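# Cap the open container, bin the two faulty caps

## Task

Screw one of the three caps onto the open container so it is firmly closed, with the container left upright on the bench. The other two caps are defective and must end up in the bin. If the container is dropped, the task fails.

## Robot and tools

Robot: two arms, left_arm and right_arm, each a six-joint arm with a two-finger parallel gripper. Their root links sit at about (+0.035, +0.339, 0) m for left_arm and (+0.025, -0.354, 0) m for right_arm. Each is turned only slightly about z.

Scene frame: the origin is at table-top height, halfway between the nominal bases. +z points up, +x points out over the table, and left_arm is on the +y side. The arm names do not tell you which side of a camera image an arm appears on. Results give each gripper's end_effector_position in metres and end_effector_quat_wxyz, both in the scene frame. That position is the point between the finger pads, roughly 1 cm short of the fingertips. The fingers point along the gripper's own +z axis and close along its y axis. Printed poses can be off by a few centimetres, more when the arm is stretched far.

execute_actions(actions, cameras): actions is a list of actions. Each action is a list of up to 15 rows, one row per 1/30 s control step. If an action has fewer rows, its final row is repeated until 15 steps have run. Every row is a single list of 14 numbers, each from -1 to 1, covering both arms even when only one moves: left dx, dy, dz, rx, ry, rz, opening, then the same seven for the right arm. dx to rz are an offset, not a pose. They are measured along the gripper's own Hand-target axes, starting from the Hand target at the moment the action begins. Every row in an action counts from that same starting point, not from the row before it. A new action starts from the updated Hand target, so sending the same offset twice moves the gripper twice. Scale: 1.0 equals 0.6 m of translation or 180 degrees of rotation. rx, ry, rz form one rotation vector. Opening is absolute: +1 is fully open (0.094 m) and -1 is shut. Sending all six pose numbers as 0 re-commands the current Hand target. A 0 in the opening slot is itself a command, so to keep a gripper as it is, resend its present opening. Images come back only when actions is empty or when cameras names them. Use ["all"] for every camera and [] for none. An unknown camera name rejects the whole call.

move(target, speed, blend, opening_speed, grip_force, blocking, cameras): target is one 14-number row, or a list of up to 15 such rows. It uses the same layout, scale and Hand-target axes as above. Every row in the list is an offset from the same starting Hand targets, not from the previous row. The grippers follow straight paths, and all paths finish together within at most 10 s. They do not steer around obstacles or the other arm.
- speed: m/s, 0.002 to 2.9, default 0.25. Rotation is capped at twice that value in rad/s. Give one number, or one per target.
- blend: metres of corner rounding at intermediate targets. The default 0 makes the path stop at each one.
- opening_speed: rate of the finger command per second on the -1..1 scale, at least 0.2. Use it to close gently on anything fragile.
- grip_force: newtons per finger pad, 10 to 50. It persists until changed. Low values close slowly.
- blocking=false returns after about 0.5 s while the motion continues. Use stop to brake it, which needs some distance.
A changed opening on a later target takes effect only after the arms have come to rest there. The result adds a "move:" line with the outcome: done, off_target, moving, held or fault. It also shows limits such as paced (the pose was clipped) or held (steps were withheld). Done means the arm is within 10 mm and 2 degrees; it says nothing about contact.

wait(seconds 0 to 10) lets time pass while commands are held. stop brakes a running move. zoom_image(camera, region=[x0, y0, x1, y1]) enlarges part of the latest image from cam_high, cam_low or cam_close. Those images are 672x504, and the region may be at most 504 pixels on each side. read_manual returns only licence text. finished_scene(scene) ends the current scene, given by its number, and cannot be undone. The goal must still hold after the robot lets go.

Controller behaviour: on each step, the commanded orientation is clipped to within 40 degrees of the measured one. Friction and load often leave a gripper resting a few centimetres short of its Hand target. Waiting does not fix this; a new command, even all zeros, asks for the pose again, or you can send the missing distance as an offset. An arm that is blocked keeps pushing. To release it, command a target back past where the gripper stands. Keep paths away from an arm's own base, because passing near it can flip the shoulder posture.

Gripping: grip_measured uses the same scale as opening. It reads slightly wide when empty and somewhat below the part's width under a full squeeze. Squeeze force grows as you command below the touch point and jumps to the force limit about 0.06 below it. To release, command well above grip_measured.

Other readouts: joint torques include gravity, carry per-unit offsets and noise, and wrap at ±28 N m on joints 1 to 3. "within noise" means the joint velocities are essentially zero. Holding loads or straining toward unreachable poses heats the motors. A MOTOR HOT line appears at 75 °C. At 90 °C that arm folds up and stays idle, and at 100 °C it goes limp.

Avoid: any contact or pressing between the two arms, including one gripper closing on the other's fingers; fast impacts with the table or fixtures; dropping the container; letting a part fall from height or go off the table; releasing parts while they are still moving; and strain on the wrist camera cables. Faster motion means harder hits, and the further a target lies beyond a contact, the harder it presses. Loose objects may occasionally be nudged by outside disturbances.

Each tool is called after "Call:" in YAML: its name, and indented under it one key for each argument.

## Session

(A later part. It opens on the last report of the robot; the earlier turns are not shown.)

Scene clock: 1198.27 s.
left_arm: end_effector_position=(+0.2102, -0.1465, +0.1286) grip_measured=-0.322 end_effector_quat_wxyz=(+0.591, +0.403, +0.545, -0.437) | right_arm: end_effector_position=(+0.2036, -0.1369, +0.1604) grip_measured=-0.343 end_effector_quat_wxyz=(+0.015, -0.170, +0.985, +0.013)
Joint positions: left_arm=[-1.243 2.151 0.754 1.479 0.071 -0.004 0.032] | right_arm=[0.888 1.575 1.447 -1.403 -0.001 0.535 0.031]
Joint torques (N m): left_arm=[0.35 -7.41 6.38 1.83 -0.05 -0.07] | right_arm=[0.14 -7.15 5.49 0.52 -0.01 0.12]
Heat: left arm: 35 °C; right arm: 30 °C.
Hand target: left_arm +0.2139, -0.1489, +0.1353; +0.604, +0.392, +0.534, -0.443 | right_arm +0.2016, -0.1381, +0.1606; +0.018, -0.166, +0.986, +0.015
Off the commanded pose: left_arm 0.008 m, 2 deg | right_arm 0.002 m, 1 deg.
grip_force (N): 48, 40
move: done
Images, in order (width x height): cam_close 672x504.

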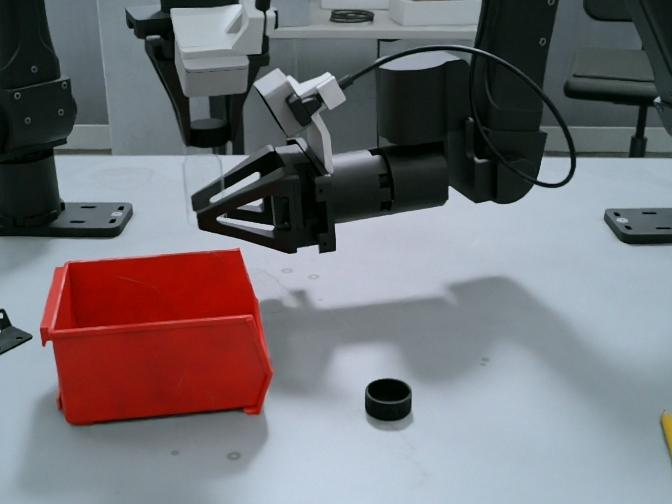

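Call:
move:
  target:
    - [0,0,0,0,0,0,-0.45,0.0030,-0.0087,0.002,0,0,0.02,-0.45]
    - [0,0,0,0,0,0,-0.45,-0.0002,-0.0098,0.002,0,0,-0.02,-0.45]
    - [0,0,0,0,0,0,-0.45,-0.0034,-0.0003,0.002,0,0,0.02,-0.45]
    - [0,0,0,0,0,0,-0.45,0.0029,0.0019,0.002,0,0,-0.02,-0.45]
    - [0,0,0,0,0,0,-0.45,0.0062,-0.0076,0.002,0,0,0.02,-0.45]
    - [0,0,0,0,0,0,-0.45,0.0030,-0.0087,0.002,0,0,-0.02,-0.45]
    - [0,0,0,0,0,0,-0.45,0.0020,-0.0058,0.002,0,0,0.0,-0.45]
  speed: 0.05
  blend: 0.001
  cameras: ["cam_close"]

Call:
zoom_image:
  camera: "cam_close"
  region: [165, 95, 245, 175]

Scene clock: 1218.63 s.
left_arm: end_effector_position=(+0.2102, -0.1465, +0.1285) grip_measured=-0.322 end_effector_quat_wxyz=(+0.591, +0.403, +0.545, -0.437) | right_arm: end_effector_position=(+0.2022, -0.1383, +0.1600) grip_measured=-0.343 end_effector_quat_wxyz=(+0.018, -0.174, +0.984, +0.017)
Joint positions: left_arm=[-1.243 2.151 0.754 1.479 0.071 -0.005 0.032] | right_arm=[0.887 1.558 1.428 -1.391 -0.003 0.526 0.031]
Joint torques (N m): left_arm=[0.51 -7.2 6.34 1.82 -0.01 -0.04] | right_arm=[-0.46 -6.54 5.71 0.46 0.01 0.15]
Heat: left arm: 34 °C; right arm: 29 °C.
Hand target: left_arm +0.2139, -0.1490, +0.1353; +0.604, +0.392, +0.534, -0.443 | right_arm +0.2016, -0.1419, +0.1592; +0.017, -0.167, +0.986, +0.015
Off the commanded pose: left_arm 0.008 m, 2 deg | right_arm 0.004 m, 1 deg.
grip_force (N): 48, 40
move: done
Images, in order (width x height): cam_close 672x504.

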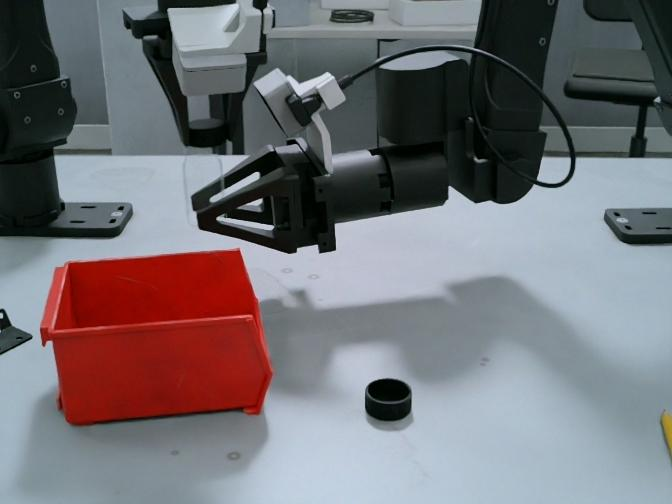

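Scaled by 6.300 from the camera's 672x504 image, which has a finer 960x720 frame.

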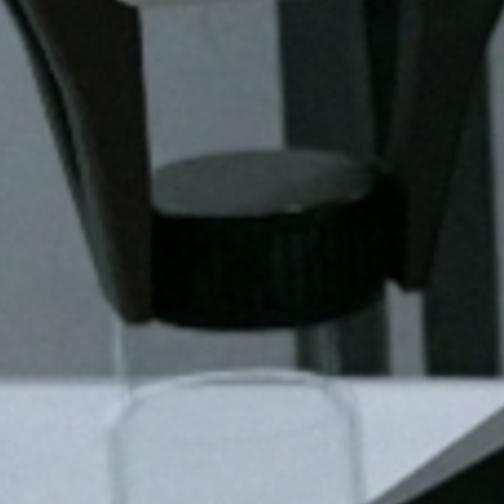

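Call:
move:
  target:
    - [0,0,0,0,0,0,-0.45,-0.0063,-0.0098,0.0,0,0,0,-0.45]
  speed: 0.03
  cameras: ["cam_close"]

Call:
zoom_image:
  camera: "cam_close"
  region: [165, 95, 245, 175]

Scene clock: 1236.80 s.
left_arm: end_effector_position=(+0.2102, -0.1465, +0.1285) grip_measured=-0.322 end_effector_quat_wxyz=(+0.591, +0.403, +0.545, -0.437) | right_arm: end_effector_position=(+0.2065, -0.1419, +0.1600) grip_measured=-0.343 end_effector_quat_wxyz=(+0.018, -0.167, +0.986, +0.017)
Joint positions: left_arm=[-1.243 2.151 0.754 1.479 0.071 -0.005 0.032] | right_arm=[0.866 1.558 1.428 -1.391 -0.003 0.521 0.031]
Joint torques (N m): left_arm=[0.4 -7.16 6.35 1.86 -0.05 -0.07] | right_arm=[-0.83 -6.45 5.78 0.45 0 -0.07]
Heat: left arm: 35 °C; right arm: 28 °C.
Hand target: left_arm +0.2139, -0.1490, +0.1353; +0.604, +0.392, +0.534, -0.443 | right_arm +0.2071, -0.1462, +0.1592; +0.017, -0.166, +0.986, +0.015
Off the commanded pose: left_arm 0.008 m, 2 deg | right_arm 0.004 m, 0 deg.
grip_force (N): 48, 40
move: done
Images, in order (width x height): cam_close 672x504.

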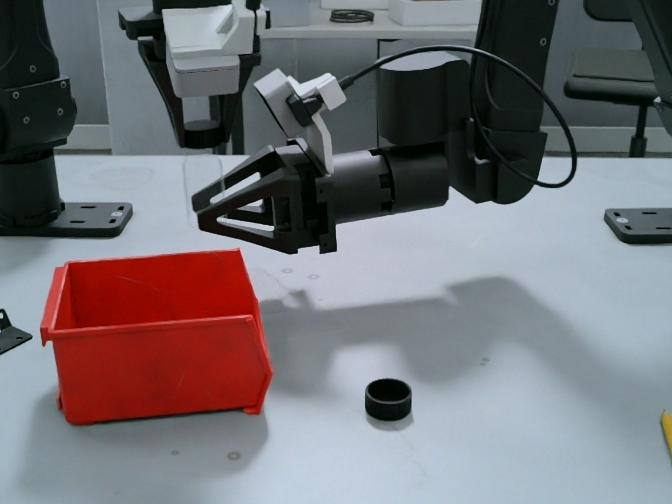

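Scaled by 6.300 from the camera's 672x504 image, which has a finer 960x720 frame.

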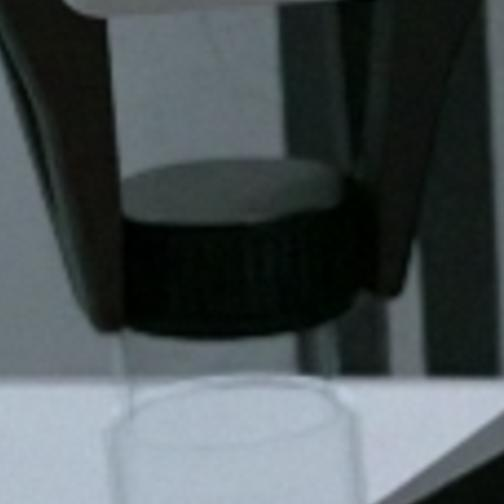

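Call:
move:
  target:
    - [0,0,0,0,0,0,-0.45,-0.0024,-0.0008,0.002,0,0,0.02,-0.45]
    - [0,0,0,0,0,0,-0.45,-0.0039,-0.0014,0.002,0,0,-0.02,-0.45]
    - [0,0,0,0,0,0,-0.45,-0.0032,-0.0033,0.002,0,0,0.02,-0.45]
    - [0,0,0,0,0,0,-0.45,-0.0047,0.0010,0.002,0,0,-0.02,-0.45]
    - [0,0,0,0,0,0,-0.45,-0.0039,-0.0014,0.002,0,0,0.02,-0.45]
  speed: 0.04
  blend: 0.0005
  cameras: ["cam_close"]

Call:
zoom_image:
  camera: "cam_close"
  region: [165, 95, 245, 175]

Scene clock: 1248.97 s.
left_arm: end_effector_position=(+0.2102, -0.1465, +0.1285) grip_measured=-0.322 end_effector_quat_wxyz=(+0.591, +0.403, +0.545, -0.437) | right_arm: end_effector_position=(+0.2082, -0.1434, +0.1600) grip_measured=-0.343 end_effector_quat_wxyz=(+0.017, -0.145, +0.989, +0.018)
Joint positions: left_arm=[-1.243 2.151 0.754 1.479 0.071 -0.005 0.032] | right_arm=[0.858 1.558 1.428 -1.391 -0.005 0.556 0.031]
Joint torques (N m): left_arm=[0.35 -7.09 6.15 1.83 -0.03 -0.06] | right_arm=[-0.72 -6.02 5.86 0.5 0.01 0.16]
Heat: left arm: 35 °C; right arm: 28 °C.
Hand target: left_arm +0.2139, -0.1490, +0.1353; +0.604, +0.392, +0.534, -0.443 | right_arm +0.2096, -0.1462, +0.1581; +0.017, -0.135, +0.991, +0.016
Off the commanded pose: left_arm 0.008 m, 2 deg | right_arm 0.004 m, 1 deg.
grip_force (N): 48, 40
move: done
Images, in order (width x height): cam_close 672x504.

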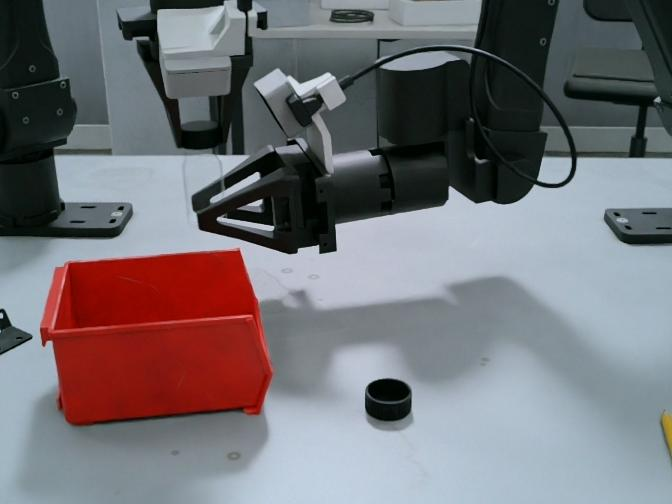

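Scaled by 6.300 from the camera's 672x504 image, which has a finer 960x720 frame.

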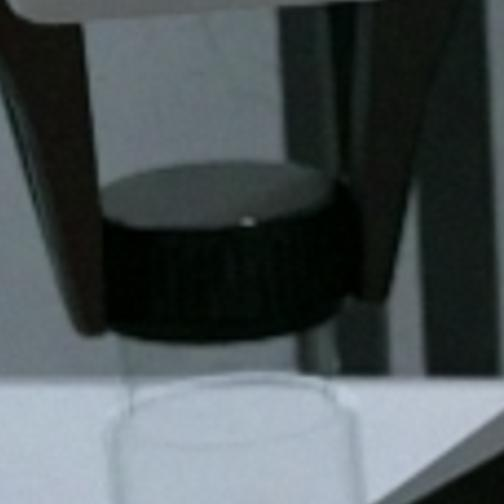

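Call:
move:
  target:
    - [0,0,0,0,0,0,-0.45,0,0,0.0,0.0085,0.005,0,-0.45]
    - [0,0,0,0,0,0,-0.45,0.002,0.002,0.002,0.0085,0.005,0.02,-0.45]
    - [0,0,0,0,0,0,-0.45,-0.002,0.002,0.002,0.0085,0.005,-0.02,-0.45]
    - [0,0,0,0,0,0,-0.45,-0.002,-0.002,0.002,0.0085,0.005,0.02,-0.45]
    - [0,0,0,0,0,0,-0.45,0.002,-0.002,0.002,0.0085,0.005,-0.02,-0.45]
    - [0,0,0,0,0,0,-0.45,0,0,0.002,0.0085,0.005,0.0,-0.45]
  speed: 0.04
  blend: 0.0005
  cameras: ["cam_close"]

Call:
zoom_image:
  camera: "cam_close"
  region: [165, 95, 245, 175]

Scene clock: 1275.03 s.
left_arm: end_effector_position=(+0.2100, -0.1462, +0.1318) grip_measured=-0.322 end_effector_quat_wxyz=(+0.595, +0.400, +0.541, -0.439) | right_arm: end_effector_position=(+0.2080, -0.1438, +0.1558) grip_measured=-0.343 end_effector_quat_wxyz=(+0.010, -0.141, +0.990, +0.011)
Joint positions: left_arm=[-1.243 2.152 0.754 1.493 0.071 -0.005 0.032] | right_arm=[0.858 1.574 1.428 -1.396 -0.004 0.565 0.031]
Joint torques (N m): left_arm=[0.24 -7.3 6.32 1.74 -0.05 -0.09] | right_arm=[-0.01 -5.46 7.68 0.27 0.15 0.16]
Heat: left arm: 36 °C; right arm: 27 °C.
Hand target: left_arm +0.2139, -0.1489, +0.1354; +0.604, +0.392, +0.534, -0.443 | right_arm +0.2096, -0.1461, +0.1569; +0.011, -0.135, +0.991, +0.002
Off the commanded pose: left_arm 0.006 m, 2 deg | right_arm 0.003 m, 1 deg.
grip_force (N): 48, 40
move: done
Images, in order (width x height): cam_close 672x504.

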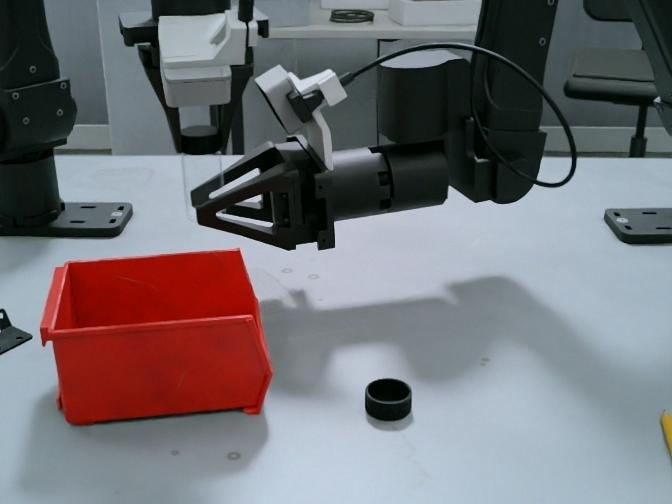

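Scaled by 6.300 from the camera's 672x504 image, which has a finer 960x720 frame.

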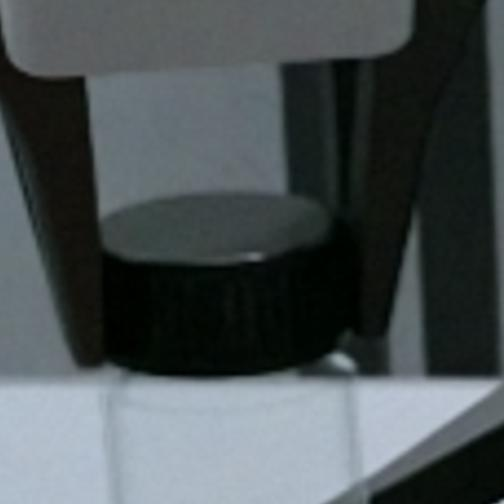

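Call:
move:
  target:
    - [0,0,0,0,0,0,-0.45,0,0,0.008,0,0,0.02,-0.45]
    - [0,0,0,0,0,0,-0.45,0,0,0.008,0,0,0.43,-0.45]
  speed: 0.4
  blend: 0.002
  cameras: ["cam_close"]

Call:
zoom_image:
  camera: "cam_close"
  region: [165, 95, 245, 175]

Scene clock: 1283.73 s.
left_arm: end_effector_position=(+0.2100, -0.1461, +0.1327) grip_measured=-0.322 end_effector_quat_wxyz=(+0.596, +0.400, +0.540, -0.440) | right_arm: end_effector_position=(+0.2086, -0.1443, +0.1558) grip_measured=-0.343 end_effector_quat_wxyz=(+0.003, +0.508, +0.861, +0.014)
Joint positions: left_arm=[-1.243 2.152 0.754 1.496 0.071 -0.006 0.032] | right_arm=[0.858 1.574 1.428 -1.395 0 1.914 0.031]
Joint torques (N m): left_arm=[0.46 -7.32 6.42 1.71 -0.04 -0.08] | right_arm=[-0.05 -5.61 6.01 0.46 0.12 0.18]
Heat: left arm: 37 °C; right arm: 27 °C.
Hand target: left_arm +0.2139, -0.1490, +0.1354; +0.604, +0.392, +0.534, -0.443 | right_arm +0.2097, -0.1461, +0.1521; +0.008, +0.514, +0.858, +0.008
Off the commanded pose: left_arm 0.005 m, 1 deg | right_arm 0.004 m, 1 deg.
grip_force (N): 48, 40
move: done
Images, in order (width x height): cam_close 672x504.

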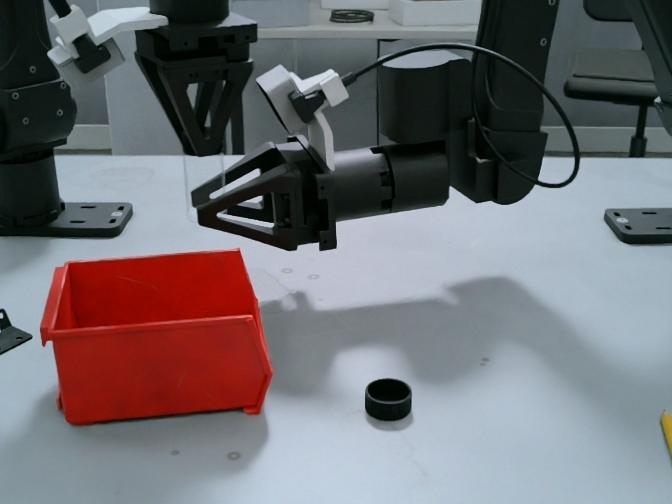

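Scaled by 6.300 from the camera's 672x504 image, which has a finer 960x720 frame.

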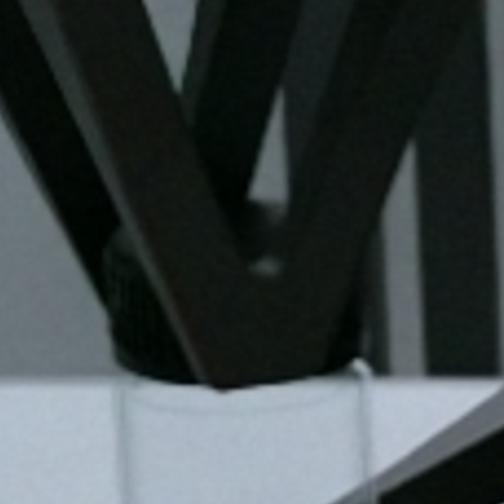

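Call:
move:
  target:
    - [0,0,0,0,0,0,-0.45,0,0,-0.009,0,0,0,-0.45]
    - [0,0,0,0,0,0,-0.45,0,0,-0.009,0,0,0,0.0]
    - [0,0,0,0,0,0,-0.45,0.0025,-0.0081,-0.009,0,0,-0.52,0.0]
  speed: 0.4
  cameras: ["cam_close"]

Call:
zoom_image:
  camera: "cam_close"
  region: [165, 95, 245, 175]

Scene clock: 1297.57 s.
left_arm: end_effector_position=(+0.2100, -0.1460, +0.1344) grip_measured=-0.322 end_effector_quat_wxyz=(+0.598, +0.398, +0.538, -0.441) | right_arm: end_effector_position=(+0.2063, -0.1450, +0.1558) grip_measured=-0.002 end_effector_quat_wxyz=(+0.009, -0.265, +0.964, +0.005)
Joint positions: left_arm=[-1.243 2.152 0.754 1.503 0.071 -0.006 0.032] | right_arm=[0.863 1.574 1.428 -1.403 0.001 0.315 0.047]
Joint torques (N m): left_arm=[0.35 -7.13 6.5 1.62 -0.02 -0.08] | right_arm=[0.5 -6.5 6.56 0.3 0.12 -0.02]
Heat: left arm: 36 °C; right arm: 27 °C.
Hand target: left_arm +0.2138, -0.1490, +0.1354; +0.604, +0.392, +0.534, -0.443 | right_arm +0.2046, -0.1470, +0.1574; +0.011, -0.274, +0.962, +0.000
Off the commanded pose: left_arm 0.005 m, 1 deg | right_arm 0.003 m, 1 deg.
grip_force (N): 48, 40
move: done
Images, in order (width x height): cam_close 672x504.

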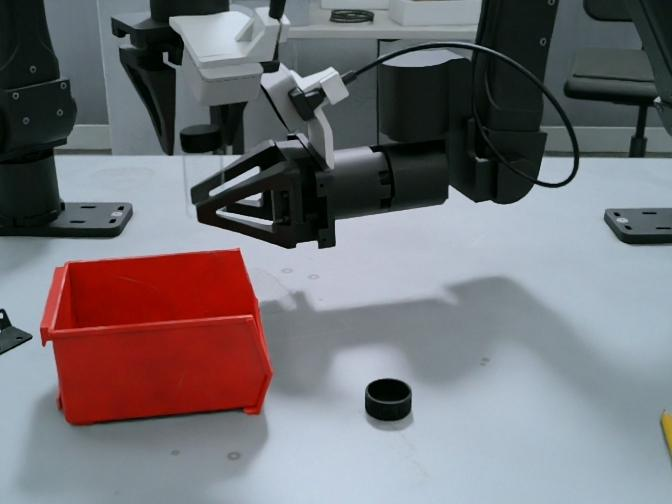

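Scaled by 6.300 from the camera's 672x504 image, which has a finer 960x720 frame.

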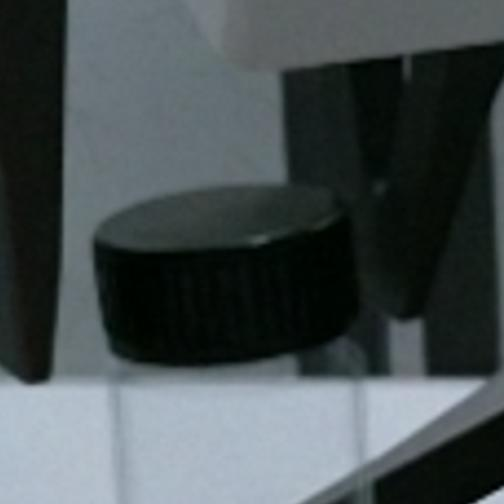

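Call:
move:
  target:
    - [0,0,0,0,0,0,-0.45,0,0,0,0,0,0,-0.45]
  speed: 0.4
  cameras: ["cam_close"]

Call:
zoom_image:
  camera: "cam_close"
  region: [165, 95, 245, 175]

Scene clock: 1305.03 s.
left_arm: end_effector_position=(+0.2101, -0.1463, +0.1352) grip_measured=-0.322 end_effector_quat_wxyz=(+0.599, +0.398, +0.537, -0.442) | right_arm: end_effector_position=(+0.2058, -0.1445, +0.1558) grip_measured=-0.340 end_effector_quat_wxyz=(+0.009, -0.267, +0.964, +0.006)
Joint positions: left_arm=[-1.243 2.152 0.755 1.503 0.071 -0.006 0.032] | right_arm=[0.864 1.574 1.428 -1.403 0 0.314 0.031]
Joint torques (N m): left_arm=[0.32 -7.09 6.19 1.61 -0.03 -0.07] | right_arm=[0.36 -6.56 6.56 0.31 0.13 -0.06]
Heat: left arm: 36 °C; right arm: 26 °C.
Hand target: left_arm +0.2138, -0.1490, +0.1354; +0.604, +0.392, +0.534, -0.443 | right_arm +0.2047, -0.1471, +0.1574; +0.011, -0.273, +0.962, +0.000
Off the commanded pose: left_arm 0.005 m, 1 deg | right_arm 0.003 m, 1 deg.
grip_force (N): 48, 40
move: done
Images, in order (width x height): cam_close 672x504.

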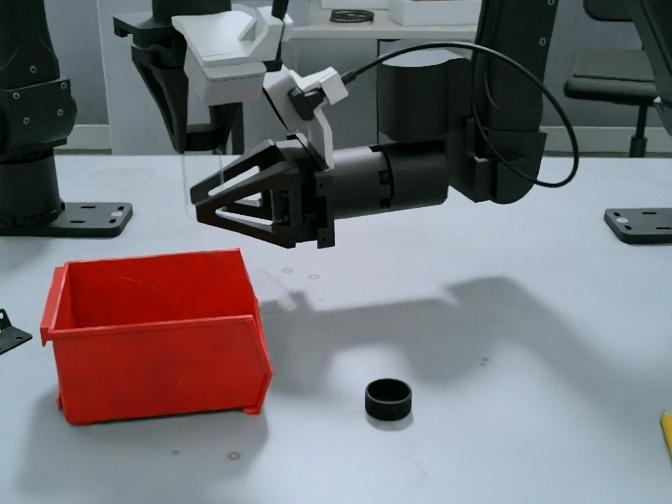

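Scaled by 6.300 from the camera's 672x504 image, which has a finer 960x720 frame.

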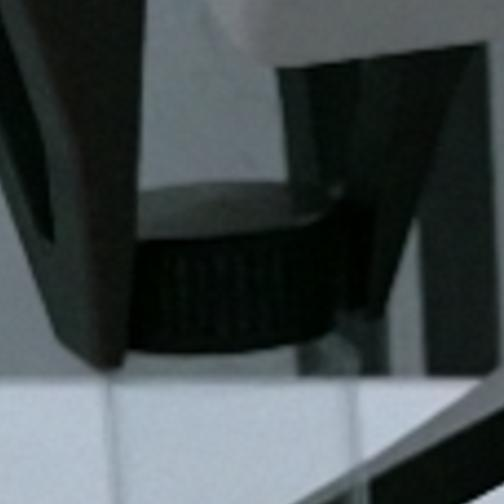

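Call:
move:
  target:
    - [0,0,0,0,0,0,-0.45,0,0,0.007,0,0,0.02,-0.45]
    - [0,0,0,0,0,0,-0.45,0,0,0.007,0,0,0.52,-0.45]
  speed: 0.4
  blend: 0.002
  cameras: ["cam_close"]

Call:
zoom_image:
  camera: "cam_close"
  region: [165, 95, 245, 175]

Scene clock: 1311.93 s.
left_arm: end_effector_position=(+0.2101, -0.1463, +0.1354) grip_measured=-0.322 end_effector_quat_wxyz=(+0.598, +0.397, +0.538, -0.443) | right_arm: end_effector_position=(+0.2066, -0.1429, +0.1558) grip_measured=-0.341 end_effector_quat_wxyz=(+0.001, +0.507, +0.862, +0.014)
Joint positions: left_arm=[-1.243 2.152 0.755 1.504 0.071 -0.009 0.032] | right_arm=[0.864 1.574 1.428 -1.397 -0.003 1.918 0.031]
Joint torques (N m): left_arm=[0.27 -7.21 6.12 1.62 -0.04 -0.02] | right_arm=[0.34 -6.63 5.15 0.43 0.15 0.18]
Heat: left arm: 35 °C; right arm: 26 °C.
Hand target: left_arm +0.2138, -0.1490, +0.1354; +0.604, +0.392, +0.534, -0.443 | right_arm +0.2047, -0.1470, +0.1532; +0.008, +0.514, +0.858, +0.008
Off the commanded pose: left_arm 0.005 m, 1 deg | right_arm 0.005 m, 1 deg.
grip_force (N): 48, 40
move: done
Images, in order (width x height): cam_close 672x504.

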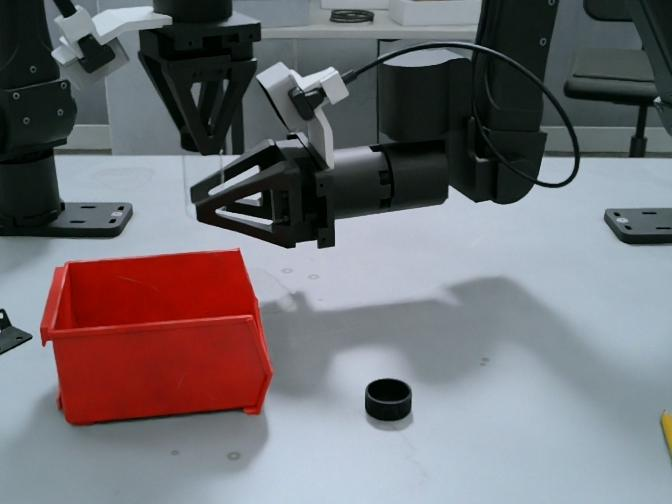

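Scaled by 6.300 from the camera's 672x504 image, which has a finer 960x720 frame.

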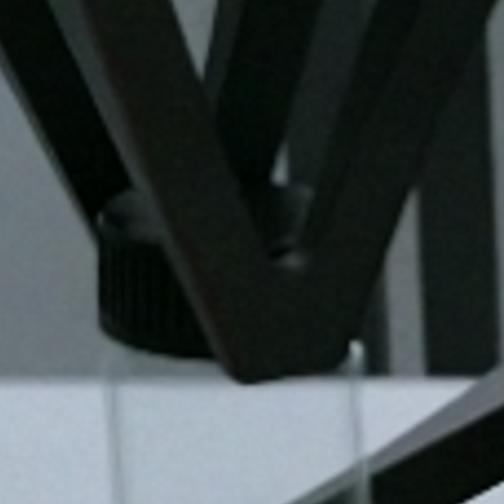

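Call:
move:
  target:
    - [0,0,0,0,0,0,-0.45,0,0,-0.006,0,0,0,-0.45]
    - [0,0,0,0,0,0,-0.45,0,0,-0.006,0,0,0,0.0]
    - [0,0,0,0,0,0,-0.45,0,0,-0.006,0,0,-0.52,0.0]
  speed: 0.4
  cameras: ["cam_close"]

Call:
zoom_image:
  camera: "cam_close"
  region: [165, 95, 245, 175]

Scene clock: 1320.83 s.
left_arm: end_effector_position=(+0.2101, -0.1463, +0.1355) grip_measured=-0.322 end_effector_quat_wxyz=(+0.598, +0.397, +0.537, -0.443) | right_arm: end_effector_position=(+0.2063, -0.1442, +0.1558) grip_measured=-0.002 end_effector_quat_wxyz=(+0.010, -0.266, +0.964, +0.006)
Joint positions: left_arm=[-1.243 2.152 0.755 1.504 0.071 -0.009 0.032] | right_arm=[0.864 1.574 1.428 -1.401 0 0.315 0.047]
Joint torques (N m): left_arm=[0.28 -7.16 6.26 1.59 -0.02 -0.01] | right_arm=[0.35 -6.53 6.35 0.31 0.11 -0.09]
Heat: left arm: 35 °C; right arm: 26 °C.
Hand target: left_arm +0.2138, -0.1490, +0.1354; +0.604, +0.392, +0.534, -0.443 | right_arm +0.2047, -0.1471, +0.1568; +0.011, -0.273, +0.962, +0.000
Off the commanded pose: left_arm 0.005 m, 1 deg | right_arm 0.003 m, 1 deg.
grip_force (N): 48, 40
move: done
Images, in order (width x height): cam_close 672x504.

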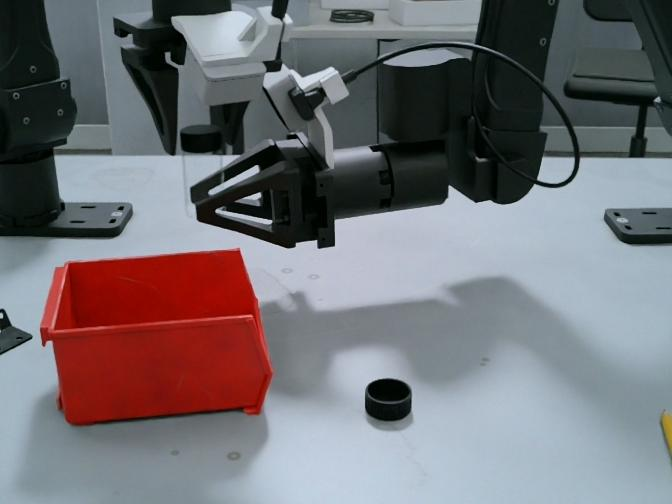

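Scaled by 6.300 from the camera's 672x504 image, which has a finer 960x720 frame.

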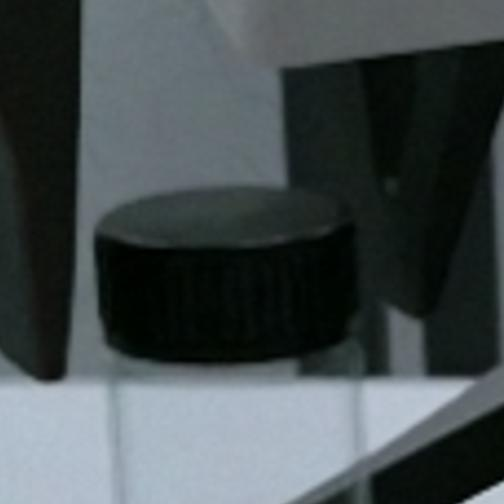

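Call:
move:
  target:
    - [0,0,0,0,0,0,-0.45,0,0,0,0,0,0,-0.45]
    - [0,0,0,0,0,0,-0.45,0,0,0.008,0,0,0.02,-0.45]
    - [0,0,0,0,0,0,-0.45,0,0,0.008,0,0,0.52,-0.45]
  speed: 0.4
  blend: 0.002

Call:
move:
  target:
    - [0,0,0,0,0,0,-0.45,0,0,-0.007,0,0,0,-0.45]
    - [0,0,0,0,0,0,-0.45,0,0,-0.007,0,0,0,0.0]
    - [0,0,0,0,0,0,-0.45,0,0,-0.007,0,0,-0.52,0.0]
  speed: 0.4
  cameras: ["cam_close"]

Call:
zoom_image:
  camera: "cam_close"
  region: [165, 95, 245, 175]

Scene clock: 1330.30 s.
left_arm: end_effector_position=(+0.2101, -0.1463, +0.1355) grip_measured=-0.322 end_effector_quat_wxyz=(+0.597, +0.396, +0.538, -0.444) | right_arm: end_effector_position=(+0.2072, -0.1419, +0.1550) grip_measured=-0.342 end_effector_quat_wxyz=(+0.001, +0.508, +0.861, +0.016)
Joint positions: left_arm=[-1.243 2.152 0.755 1.504 0.071 -0.013 0.032] | right_arm=[0.864 1.574 1.424 -1.389 -0.004 1.919 0.031]
Joint torques (N m): left_arm=[0.46 -7.3 6.34 1.59 -0.06 0.02] | right_arm=[0.32 -6.65 5.01 0.39 0.16 0.23]
Heat: left arm: 35 °C; right arm: 26 °C.
Hand target: left_arm +0.2138, -0.1490, +0.1354; +0.604, +0.392, +0.534, -0.443 | right_arm +0.2048, -0.1471, +0.1520; +0.008, +0.514, +0.858, +0.008
Off the commanded pose: left_arm 0.005 m, 1 deg | right_arm 0.006 m, 1 deg.
grip_force (N): 48, 40
move: done; blend cut to 0 m at target 1

Scene clock: 1334.47 s.
left_arm: end_effector_position=(+0.2101, -0.1463, +0.1355) grip_measured=-0.322 end_effector_quat_wxyz=(+0.597, +0.395, +0.538, -0.444) | right_arm: end_effector_position=(+0.2062, -0.1444, +0.1549) grip_measured=-0.002 end_effector_quat_wxyz=(+0.009, -0.266, +0.964, +0.006)
Joint positions: left_arm=[-1.243 2.152 0.755 1.505 0.071 -0.013 0.032] | right_arm=[0.864 1.574 1.424 -1.399 0 0.315 0.047]
Joint torques (N m): left_arm=[0.36 -7.13 6.22 1.63 -0.05 0] | right_arm=[0.35 -6.57 6.45 0.31 0.11 -0.12]
Heat: left arm: 35 °C; right arm: 26 °C.
Hand target: left_arm +0.2138, -0.1489, +0.1354; +0.604, +0.392, +0.534, -0.443 | right_arm +0.2046, -0.1471, +0.1562; +0.011, -0.273, +0.962, +0.000
Off the commanded pose: left_arm 0.005 m, 1 deg | right_arm 0.003 m, 1 deg.
grip_force (N): 48, 40
move: done
Images, in order (width x height): cam_close 672x504.

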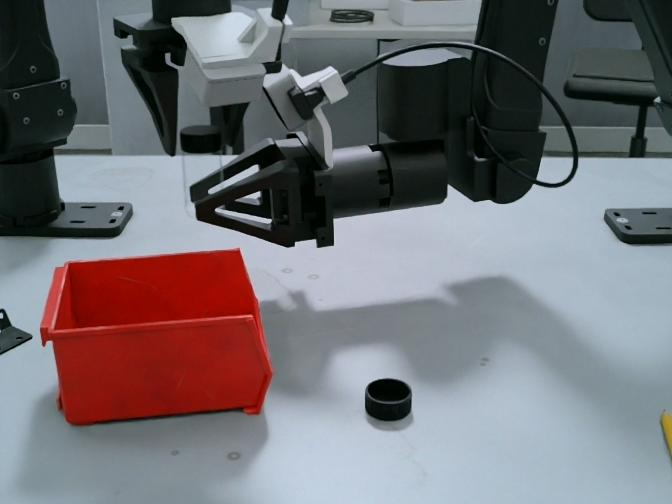

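Scaled by 6.300 from the camera's 672x504 image, which has a finer 960x720 frame.

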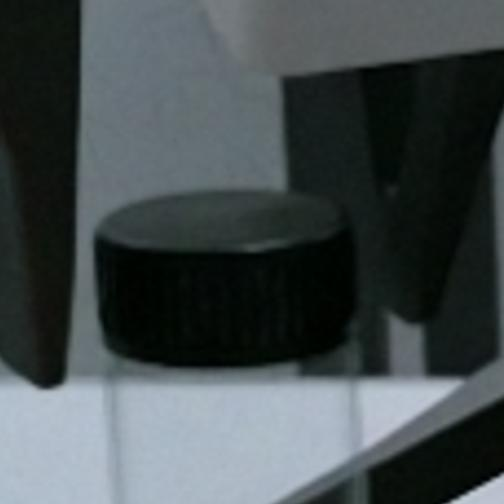

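Call:
move:
  target:
    - [0,0,0,0,0,0,-0.45,0,0,0,0,0,0,-0.45]
    - [0,0,0,0,0,0,-0.45,0,0,0.008,0,0,0.02,-0.45]
    - [0,0,0,0,0,0,-0.45,0,0,0.008,0,0,0.52,-0.45]
  speed: 0.45
  blend: 0.002

Call:
move:
  target:
    - [0,0,0,0,0,0,-0.45,0,0,-0.007,0,0,0,-0.45]
    - [0,0,0,0,0,0,-0.45,0,0,-0.007,0,0,0,0.0]
    - [0,0,0,0,0,0,-0.45,0,0,-0.007,0,0,-0.52,0.0]
    - [0,0,0,0,0,0,-0.45,0,0,-0.007,0,0,-0.52,-0.45]
  speed: 0.7

Call:
move:
  target:
    - [0,0,0,0,0,0,-0.45,0,0,0.008,0,0,0.02,-0.45]
    - [0,0,0,0,0,0,-0.45,0,0,0.008,0,0,0.52,-0.45]
  speed: 0.45
  blend: 0.002

Call:
move:
  target:
    - [0,0,0,0,0,0,-0.45,0,0,-0.007,0,0,0,-0.45]
    - [0,0,0,0,0,0,-0.45,0,0,-0.007,0,0,0,0.0]
    - [0,0,0,0,0,0,-0.45,0,0,-0.007,0,0,-0.52,0.0]
  speed: 0.7
  cameras: ["cam_close"]

Call:
zoom_image:
  camera: "cam_close"
  region: [165, 95, 245, 175]

Scene clock: 1347.47 s.
left_arm: end_effector_position=(+0.2101, -0.1462, +0.1357) grip_measured=-0.322 end_effector_quat_wxyz=(+0.597, +0.395, +0.538, -0.445) | right_arm: end_effector_position=(+0.2067, -0.1433, +0.1543) grip_measured=-0.342 end_effector_quat_wxyz=(+0.002, +0.508, +0.861, +0.013)
Joint positions: left_arm=[-1.243 2.152 0.755 1.506 0.071 -0.015 0.032] | right_arm=[0.864 1.574 1.422 -1.392 -0.001 1.919 0.031]
Joint torques (N m): left_arm=[0.38 -7.2 6.22 1.59 -0.05 0.06] | right_arm=[0.36 -6.69 5.09 0.45 0.13 0.26]
Heat: left arm: 35 °C; right arm: 26 °C.
Hand target: left_arm +0.2139, -0.1490, +0.1354; +0.604, +0.392, +0.534, -0.443 | right_arm +0.2048, -0.1470, +0.1514; +0.008, +0.514, +0.858, +0.008
Off the commanded pose: left_arm 0.005 m, 1 deg | right_arm 0.005 m, 1 deg.
grip_force (N): 48, 40
move: done; blend cut to 0 m at target 1

Scene clock: 1351.83 s.
left_arm: end_effector_position=(+0.2101, -0.1462, +0.1358) grip_measured=-0.322 end_effector_quat_wxyz=(+0.597, +0.395, +0.538, -0.445) | right_arm: end_effector_position=(+0.2060, -0.1441, +0.1542) grip_measured=-0.341 end_effector_quat_wxyz=(+0.011, -0.268, +0.963, +0.004)
Joint positions: left_arm=[-1.243 2.152 0.755 1.506 0.071 -0.014 0.032] | right_arm=[0.868 1.574 1.422 -1.396 0.005 0.314 0.031]
Joint torques (N m): left_arm=[0.46 -7.27 6.22 1.58 -0.02 0.02] | right_arm=[0.09 -6.54 6.5 0.32 0.07 -0.07]
Heat: left arm: 35 °C; right arm: 26 °C.
Hand target: left_arm +0.2138, -0.1489, +0.1354; +0.604, +0.392, +0.534, -0.443 | right_arm +0.2047, -0.1471, +0.1556; +0.011, -0.273, +0.962, +0.000
Off the commanded pose: left_arm 0.005 m, 1 deg | right_arm 0.004 m, 1 deg.
grip_force (N): 48, 40
move: done

Scene clock: 1354.53 s.
left_arm: end_effector_position=(+0.2014, -0.1487, +0.1358) grip_measured=-0.327 end_effector_quat_wxyz=(+0.583, +0.405, +0.530, -0.463) | right_arm: end_effector_position=(+0.2011, -0.1437, +0.1535) grip_measured=-0.342 end_effector_quat_wxyz=(-0.005, +0.457, +0.890, +0.006)
Joint positions: left_arm=[-1.243 2.152 0.755 1.506 0.122 -0.033 0.032] | right_arm=[0.872 1.574 1.419 -1.405 -0.012 1.81 0.031]
Joint torques (N m): left_arm=[0.32 -7.5 6.04 1.55 -0.64 0.19] | right_arm=[-0.46 -6.61 5.09 0.56 0.19 1.29]
Heat: left arm: 35 °C; right arm: 26 °C.
Hand target: left_arm +0.2138, -0.1490, +0.1354; +0.604, +0.392, +0.534, -0.443 | right_arm +0.2048, -0.1469, +0.1509; +0.008, +0.514, +0.858, +0.008
Off the commanded pose: left_arm 0.012 m, 4 deg | right_arm 0.006 m, 8 deg.
grip_force (N): 48, 40
move: off_target (left_arm, right_arm)

Scene clock: 1358.33 s.
left_arm: end_effector_position=(+0.2088, -0.1466, +0.1360) grip_measured=-0.327 end_effector_quat_wxyz=(+0.596, +0.397, +0.536, -0.448) | right_arm: end_effector_position=(+0.2038, -0.1463, +0.1535) grip_measured=-0.002 end_effector_quat_wxyz=(+0.007, -0.270, +0.963, -0.001)
Joint positions: left_arm=[-1.243 2.152 0.755 1.507 0.079 -0.016 0.032] | right_arm=[0.872 1.574 1.419 -1.406 0.009 0.315 0.047]
Joint torques (N m): left_arm=[0.38 -7.16 6.15 1.56 -0.13 0.07] | right_arm=[-0.18 -6.58 6.42 0.41 0.03 -0.07]
Heat: left arm: 35 °C; right arm: 26 °C.
Hand target: left_arm +0.2137, -0.1490, +0.1354; +0.604, +0.392, +0.534, -0.443 | right_arm +0.2047, -0.1471, +0.1551; +0.011, -0.273, +0.962, +0.000
Off the commanded pose: left_arm 0.006 m, 1 deg | right_arm 0.002 m, 1 deg.
grip_force (N): 48, 40
move: done; target 2's new opening was sent with right_arm's hand 0.005 m and 8 deg from that target
Images, in order (width x height): cam_close 672x504.

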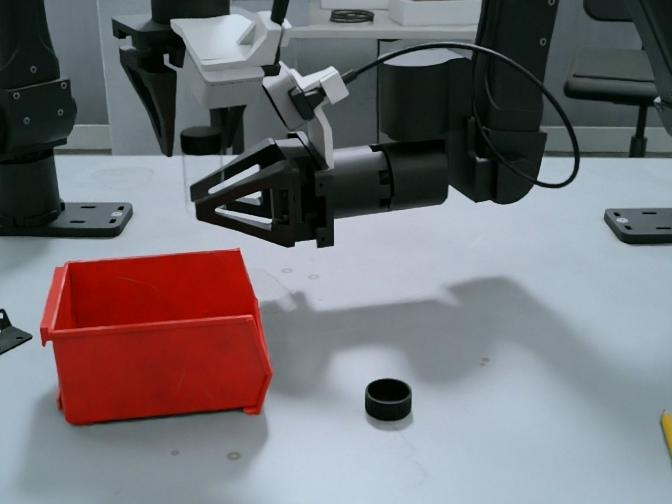

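Scaled by 6.300 from the camera's 672x504 image, which has a finer 960x720 frame.

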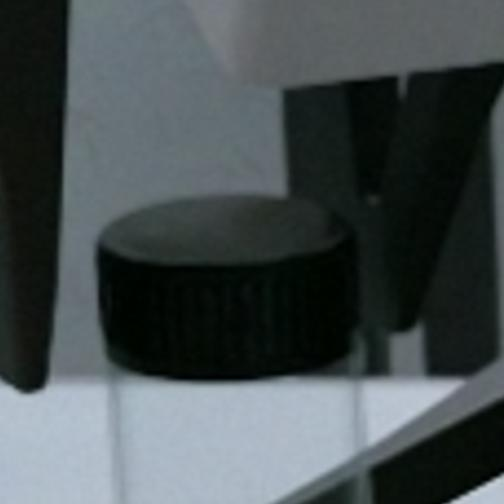

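Call:
move:
  target:
    - [0,0,0,0,0,0,-0.45,0,0,0.003,0,0,0,-0.45]
    - [0,0,0,0,0,0,-0.45,0,0,0.006,0,0,0.10,-0.45]
  speed: 0.4
  cameras: ["cam_close"]

Call:
zoom_image:
  camera: "cam_close"
  region: [165, 95, 245, 175]

Scene clock: 1364.60 s.
left_arm: end_effector_position=(+0.2002, -0.1489, +0.1362) grip_measured=-0.327 end_effector_quat_wxyz=(+0.587, +0.413, +0.524, -0.459) | right_arm: end_effector_position=(+0.1949, -0.1471, +0.1536) grip_measured=-0.341 end_effector_quat_wxyz=(-0.014, -0.187, +0.982, +0.005)
Joint positions: left_arm=[-1.243 2.152 0.755 1.508 0.129 -0.01 0.032] | right_arm=[0.872 1.574 1.419 -1.432 -0.025 0.485 0.031]
Joint torques (N m): left_arm=[0.21 -7.34 5.98 1.58 -0.72 -0.02] | right_arm=[-0.55 -6.58 5.27 0.77 0.33 1.4]
Heat: left arm: 35 °C; right arm: 26 °C.
Hand target: left_arm +0.2138, -0.1490, +0.1354; +0.604, +0.392, +0.534, -0.443 | right_arm +0.2048, -0.1470, +0.1515; +0.011, -0.120, +0.993, +0.002
Off the commanded pose: left_arm 0.014 m, 4 deg | right_arm 0.010 m, 8 deg.
grip_force (N): 48, 40
move: off_target (left_arm, right_arm)
Images, in order (width x height): cam_close 672x504.

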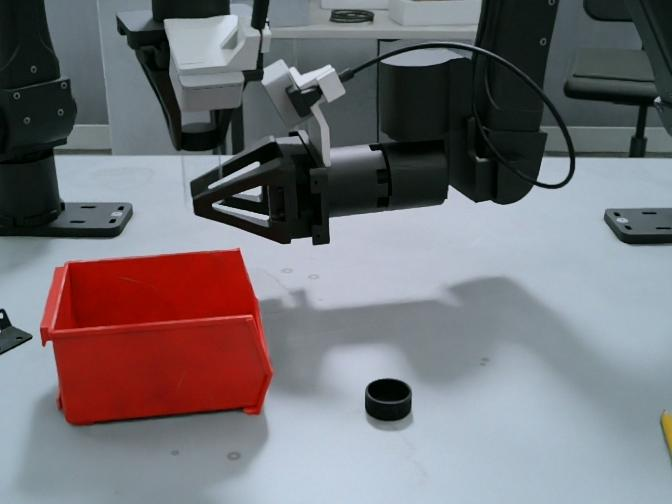

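Scaled by 6.300 from the camera's 672x504 image, which has a finer 960x720 frame.

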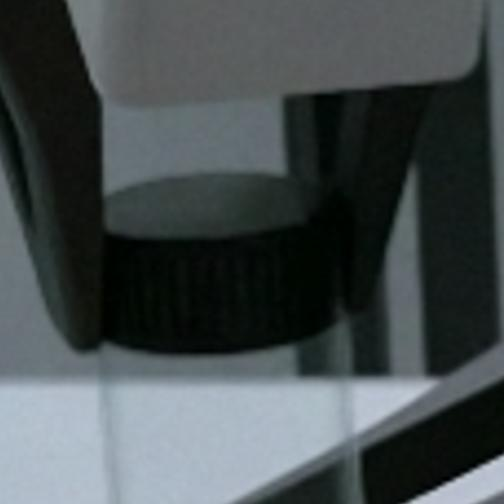

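Call:
move:
  target: [0,0,0,0,0,0,-0.45,0,0,-0.004,0,0,-0.05,-0.45]
  speed: 0.2

Scene clock: 1370.80 s.
left_arm: end_effector_position=(+0.2034, -0.1481, +0.1362) grip_measured=-0.327 end_effector_quat_wxyz=(+0.591, +0.408, +0.528, -0.453) | right_arm: end_effector_position=(+0.1957, -0.1473, +0.1536) grip_measured=-0.341 end_effector_quat_wxyz=(-0.012, -0.215, +0.977, +0.004)
Joint positions: left_arm=[-1.243 2.152 0.755 1.508 0.11 -0.008 0.032] | right_arm=[0.872 1.574 1.419 -1.43 -0.021 0.428 0.031]
Joint torques (N m): left_arm=[0.49 -7.24 6.22 1.56 -0.5 -0.03] | right_arm=[-0.23 -6.61 6.04 0.68 0.31 0.39]
Heat: left arm: 35 °C; right arm: 26 °C.
Hand target: left_arm +0.2138, -0.1490, +0.1354; +0.604, +0.392, +0.534, -0.443 | right_arm +0.2047, -0.1470, +0.1539; +0.011, -0.197, +0.980, +0.001
Off the commanded pose: left_arm 0.010 m, 3 deg | right_arm 0.009 m, 3 deg.
grip_force (N): 48, 40
move: off_target (left_arm, right_arm)

Call:
move:
  target: [0,0,0,0,0,0,-0.45,0,0,0,0,0,-0.025,-0.45]
  speed: 0.2

Scene clock: 1374.30 s.
left_arm: end_effector_position=(+0.2069, -0.1471, +0.1363) grip_measured=-0.327 end_effector_quat_wxyz=(+0.597, +0.403, +0.531, -0.447) | right_arm: end_effector_position=(+0.1989, -0.1465, +0.1535) grip_measured=-0.341 end_effector_quat_wxyz=(-0.005, -0.236, +0.972, +0.003)
Joint positions: left_arm=[-1.243 2.152 0.755 1.508 0.09 -0.003 0.032] | right_arm=[0.872 1.574 1.419 -1.42 -0.011 0.385 0.031]
Joint torques (N m): left_arm=[0.42 -7.01 6.15 1.58 -0.29 -0.09] | right_arm=[-0.21 -6.56 6.01 0.57 0.23 0.09]
Heat: left arm: 35 °C; right arm: 26 °C.
Hand target: left_arm +0.2137, -0.1490, +0.1354; +0.604, +0.392, +0.534, -0.443 | right_arm +0.2047, -0.1470, +0.1539; +0.011, -0.236, +0.972, +0.000
Off the commanded pose: left_arm 0.007 m, 2 deg | right_arm 0.006 m, 2 deg.
grip_force (N): 48, 40
move: done

Call:
move:
  target:
    - [0,-0.0098,-0.0063,0.0082,0.0033,0,-0.45,0,0,0,0,0,0,-0.45]
    - [0,-0.0098,-0.0063,0.0082,0.0033,0,0.1,0,0,0,0,0,0,-0.45]
  speed: 0.1
  grip_force: [48, 48]
  opening_speed: 0.6
  cameras: ["cam_close"]

Scene clock: 1385.10 s.
left_arm: end_effector_position=(+0.2070, -0.1471, +0.1363) grip_measured=+0.098 end_effector_quat_wxyz=(+0.597, +0.403, +0.531, -0.446) | right_arm: end_effector_position=(+0.2011, -0.1463, +0.1535) grip_measured=-0.346 end_effector_quat_wxyz=(+0.000, -0.237, +0.972, +0.002)
Joint positions: left_arm=[-1.243 2.152 0.755 1.508 0.089 -0.002 0.052] | right_arm=[0.872 1.574 1.419 -1.413 -0.002 0.384 0.031]
Joint torques (N m): left_arm=[0.05 -8.27 4.52 1.51 -0.01 -0.08] | right_arm=[-0.18 -6.58 6 0.52 0.15 0.03]
Heat: left arm: 35 °C; right arm: 26 °C.
Hand target: left_arm +0.2070, -0.1472, +0.1350; +0.596, +0.402, +0.531, -0.448 | right_arm +0.2047, -0.1470, +0.1539; +0.011, -0.236, +0.972, +0.000
Off the commanded pose: left_arm 0.001 m, 0 deg | right_arm 0.004 m, 1 deg.
grip_force (N): 48, 48
move: done
Images, in order (width x height): cam_close 672x504.

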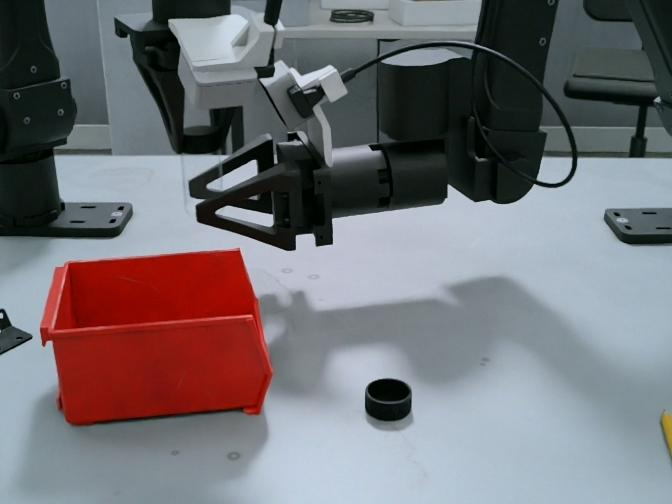

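Call:
move:
  target:
    - [-0.02,0,-0.15,0,0,0,0.1,0,0,0,0,0,0,-0.45]
    - [-0.06,0,-0.36,0,0,0,0.1,0,0,-0.02,0,0,0,-0.45]
  speed: 0.2
  blend: 0.02
  cameras: ["cam_close"]

Call:
zoom_image:
  camera: "cam_close"
  region: [155, 105, 255, 225]

Scene clock: 1395.13 s.
left_arm: end_effector_position=(+0.1488, +0.0612, +0.1500) grip_measured=+0.098 end_effector_quat_wxyz=(+0.526, +0.468, +0.576, -0.415) | right_arm: end_effector_position=(+0.1997, -0.1479, +0.1575) grip_measured=-0.346 end_effector_quat_wxyz=(-0.002, -0.237, +0.972, +0.000)
Joint positions: left_arm=[-0.992 0.868 0.021 0.736 0.398 0.056 0.052] | right_arm=[0.872 1.574 1.435 -1.436 -0.002 0.384 0.031]
Joint torques (N m): left_arm=[-0.49 -1.58 6.34 1.27 -0.03 -0.11] | right_arm=[-0.16 -6.31 8.96 0.26 0.14 0.04]
Heat: left arm: 35 °C; right arm: 26 °C.
Hand target: left_arm +0.1469, +0.0631, +0.1467; +0.596, +0.402, +0.532, -0.448 | right_arm +0.2045, -0.1471, +0.1659; +0.011, -0.236, +0.972, +0.001
Off the commanded pose: left_arm 0.004 m, 13 deg | right_arm 0.010 m, 2 deg.
joint sent to its limit (left arm) — joint 3 (elbow), lower limit, where the elbow is as bent as it goes. The joint targets are off in orientation, not in position.
grip_force (N): 48, 48
move: off_target (left_arm)
Images, in order (width x height): cam_close 672x504.

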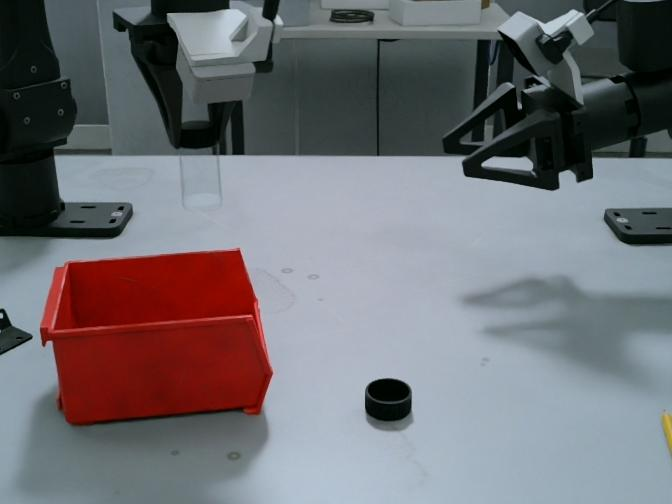

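Scaled by 4.200 from the camera's 672x504 image, which has a finer 960x720 frame.

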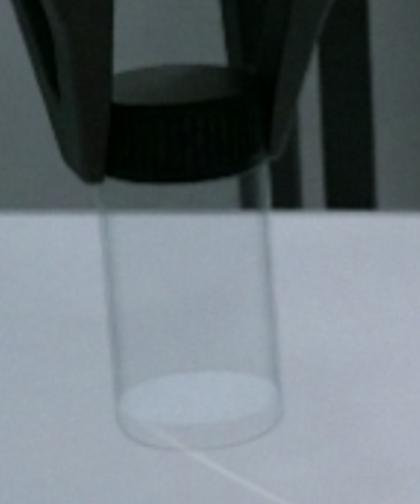

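Call:
move:
  target:
    - [0,0,0,0,0,0,0.1,-0.1627,0.0998,0,0,0,0,-0.45]
    - [0,0,0,0,0,0,0.1,-0.1627,0.0998,0.1315,0,0,0,-0.45]
  speed: [0.2, 0.12]
  blend: [0.02, 0]
  cameras: ["cam_close", "cam_high"]

Call:
zoom_image:
  camera: "cam_close"
  region: [250, 180, 410, 340]

Scene clock: 1404.80 s.
left_arm: end_effector_position=(+0.1489, +0.0612, +0.1499) grip_measured=+0.098 end_effector_quat_wxyz=(+0.526, +0.468, +0.577, -0.415) | right_arm: end_effector_position=(+0.2649, -0.0488, +0.0946) grip_measured=-0.346 end_effector_quat_wxyz=(+0.008, -0.237, +0.971, +0.007)
Joint positions: left_arm=[-0.992 0.868 0.021 0.736 0.397 0.056 0.052] | right_arm=[0.911 2.006 1.715 -1.257 -0.001 0.421 0.031]
Joint torques (N m): left_arm=[-0.57 -1.57 6.34 1.32 -0.07 -0.11] | right_arm=[0.4 -9.51 5.64 0.53 0.15 0.11]
Heat: left arm: 34 °C; right arm: 26 °C.
Hand target: left_arm +0.1473, +0.0623, +0.1473; +0.522, +0.467, +0.581, -0.415 (not the last commanded pose) | right_arm +0.2655, -0.0487, +0.0888; +0.011, -0.236, +0.972, +0.000
Off the commanded pose: left_arm 0.004 m, 13 deg | right_arm 0.006 m, 1 deg.
grip_force (N): 48, 48
move: off_target (left_arm)
Images, in order (width x height): cam_high 672x504, cam_close 672x504.

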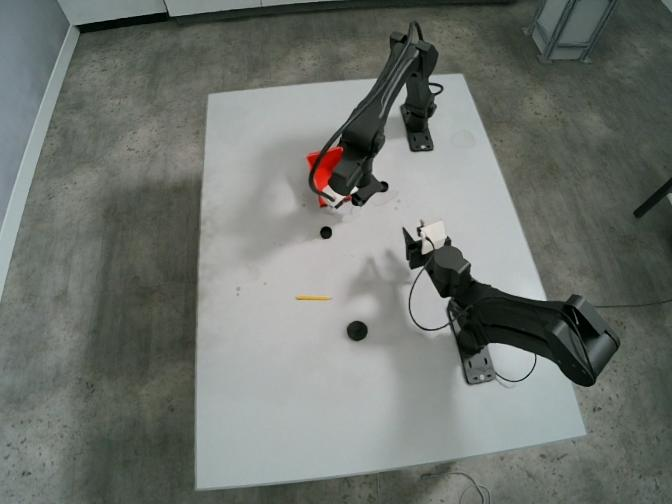

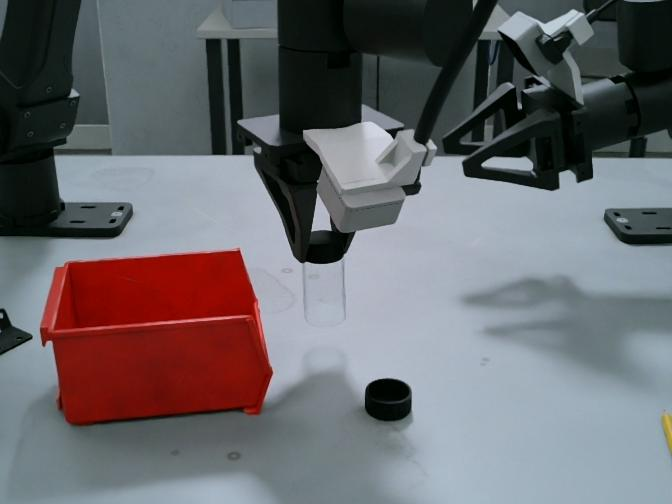

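Scaled by 3.150 from the camera's 672x504 image, which has a finer 960x720 frame.

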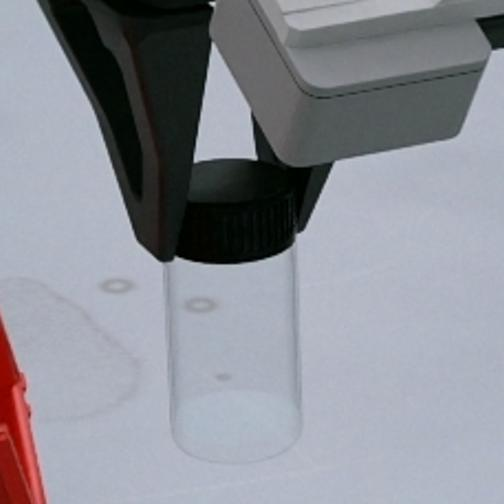

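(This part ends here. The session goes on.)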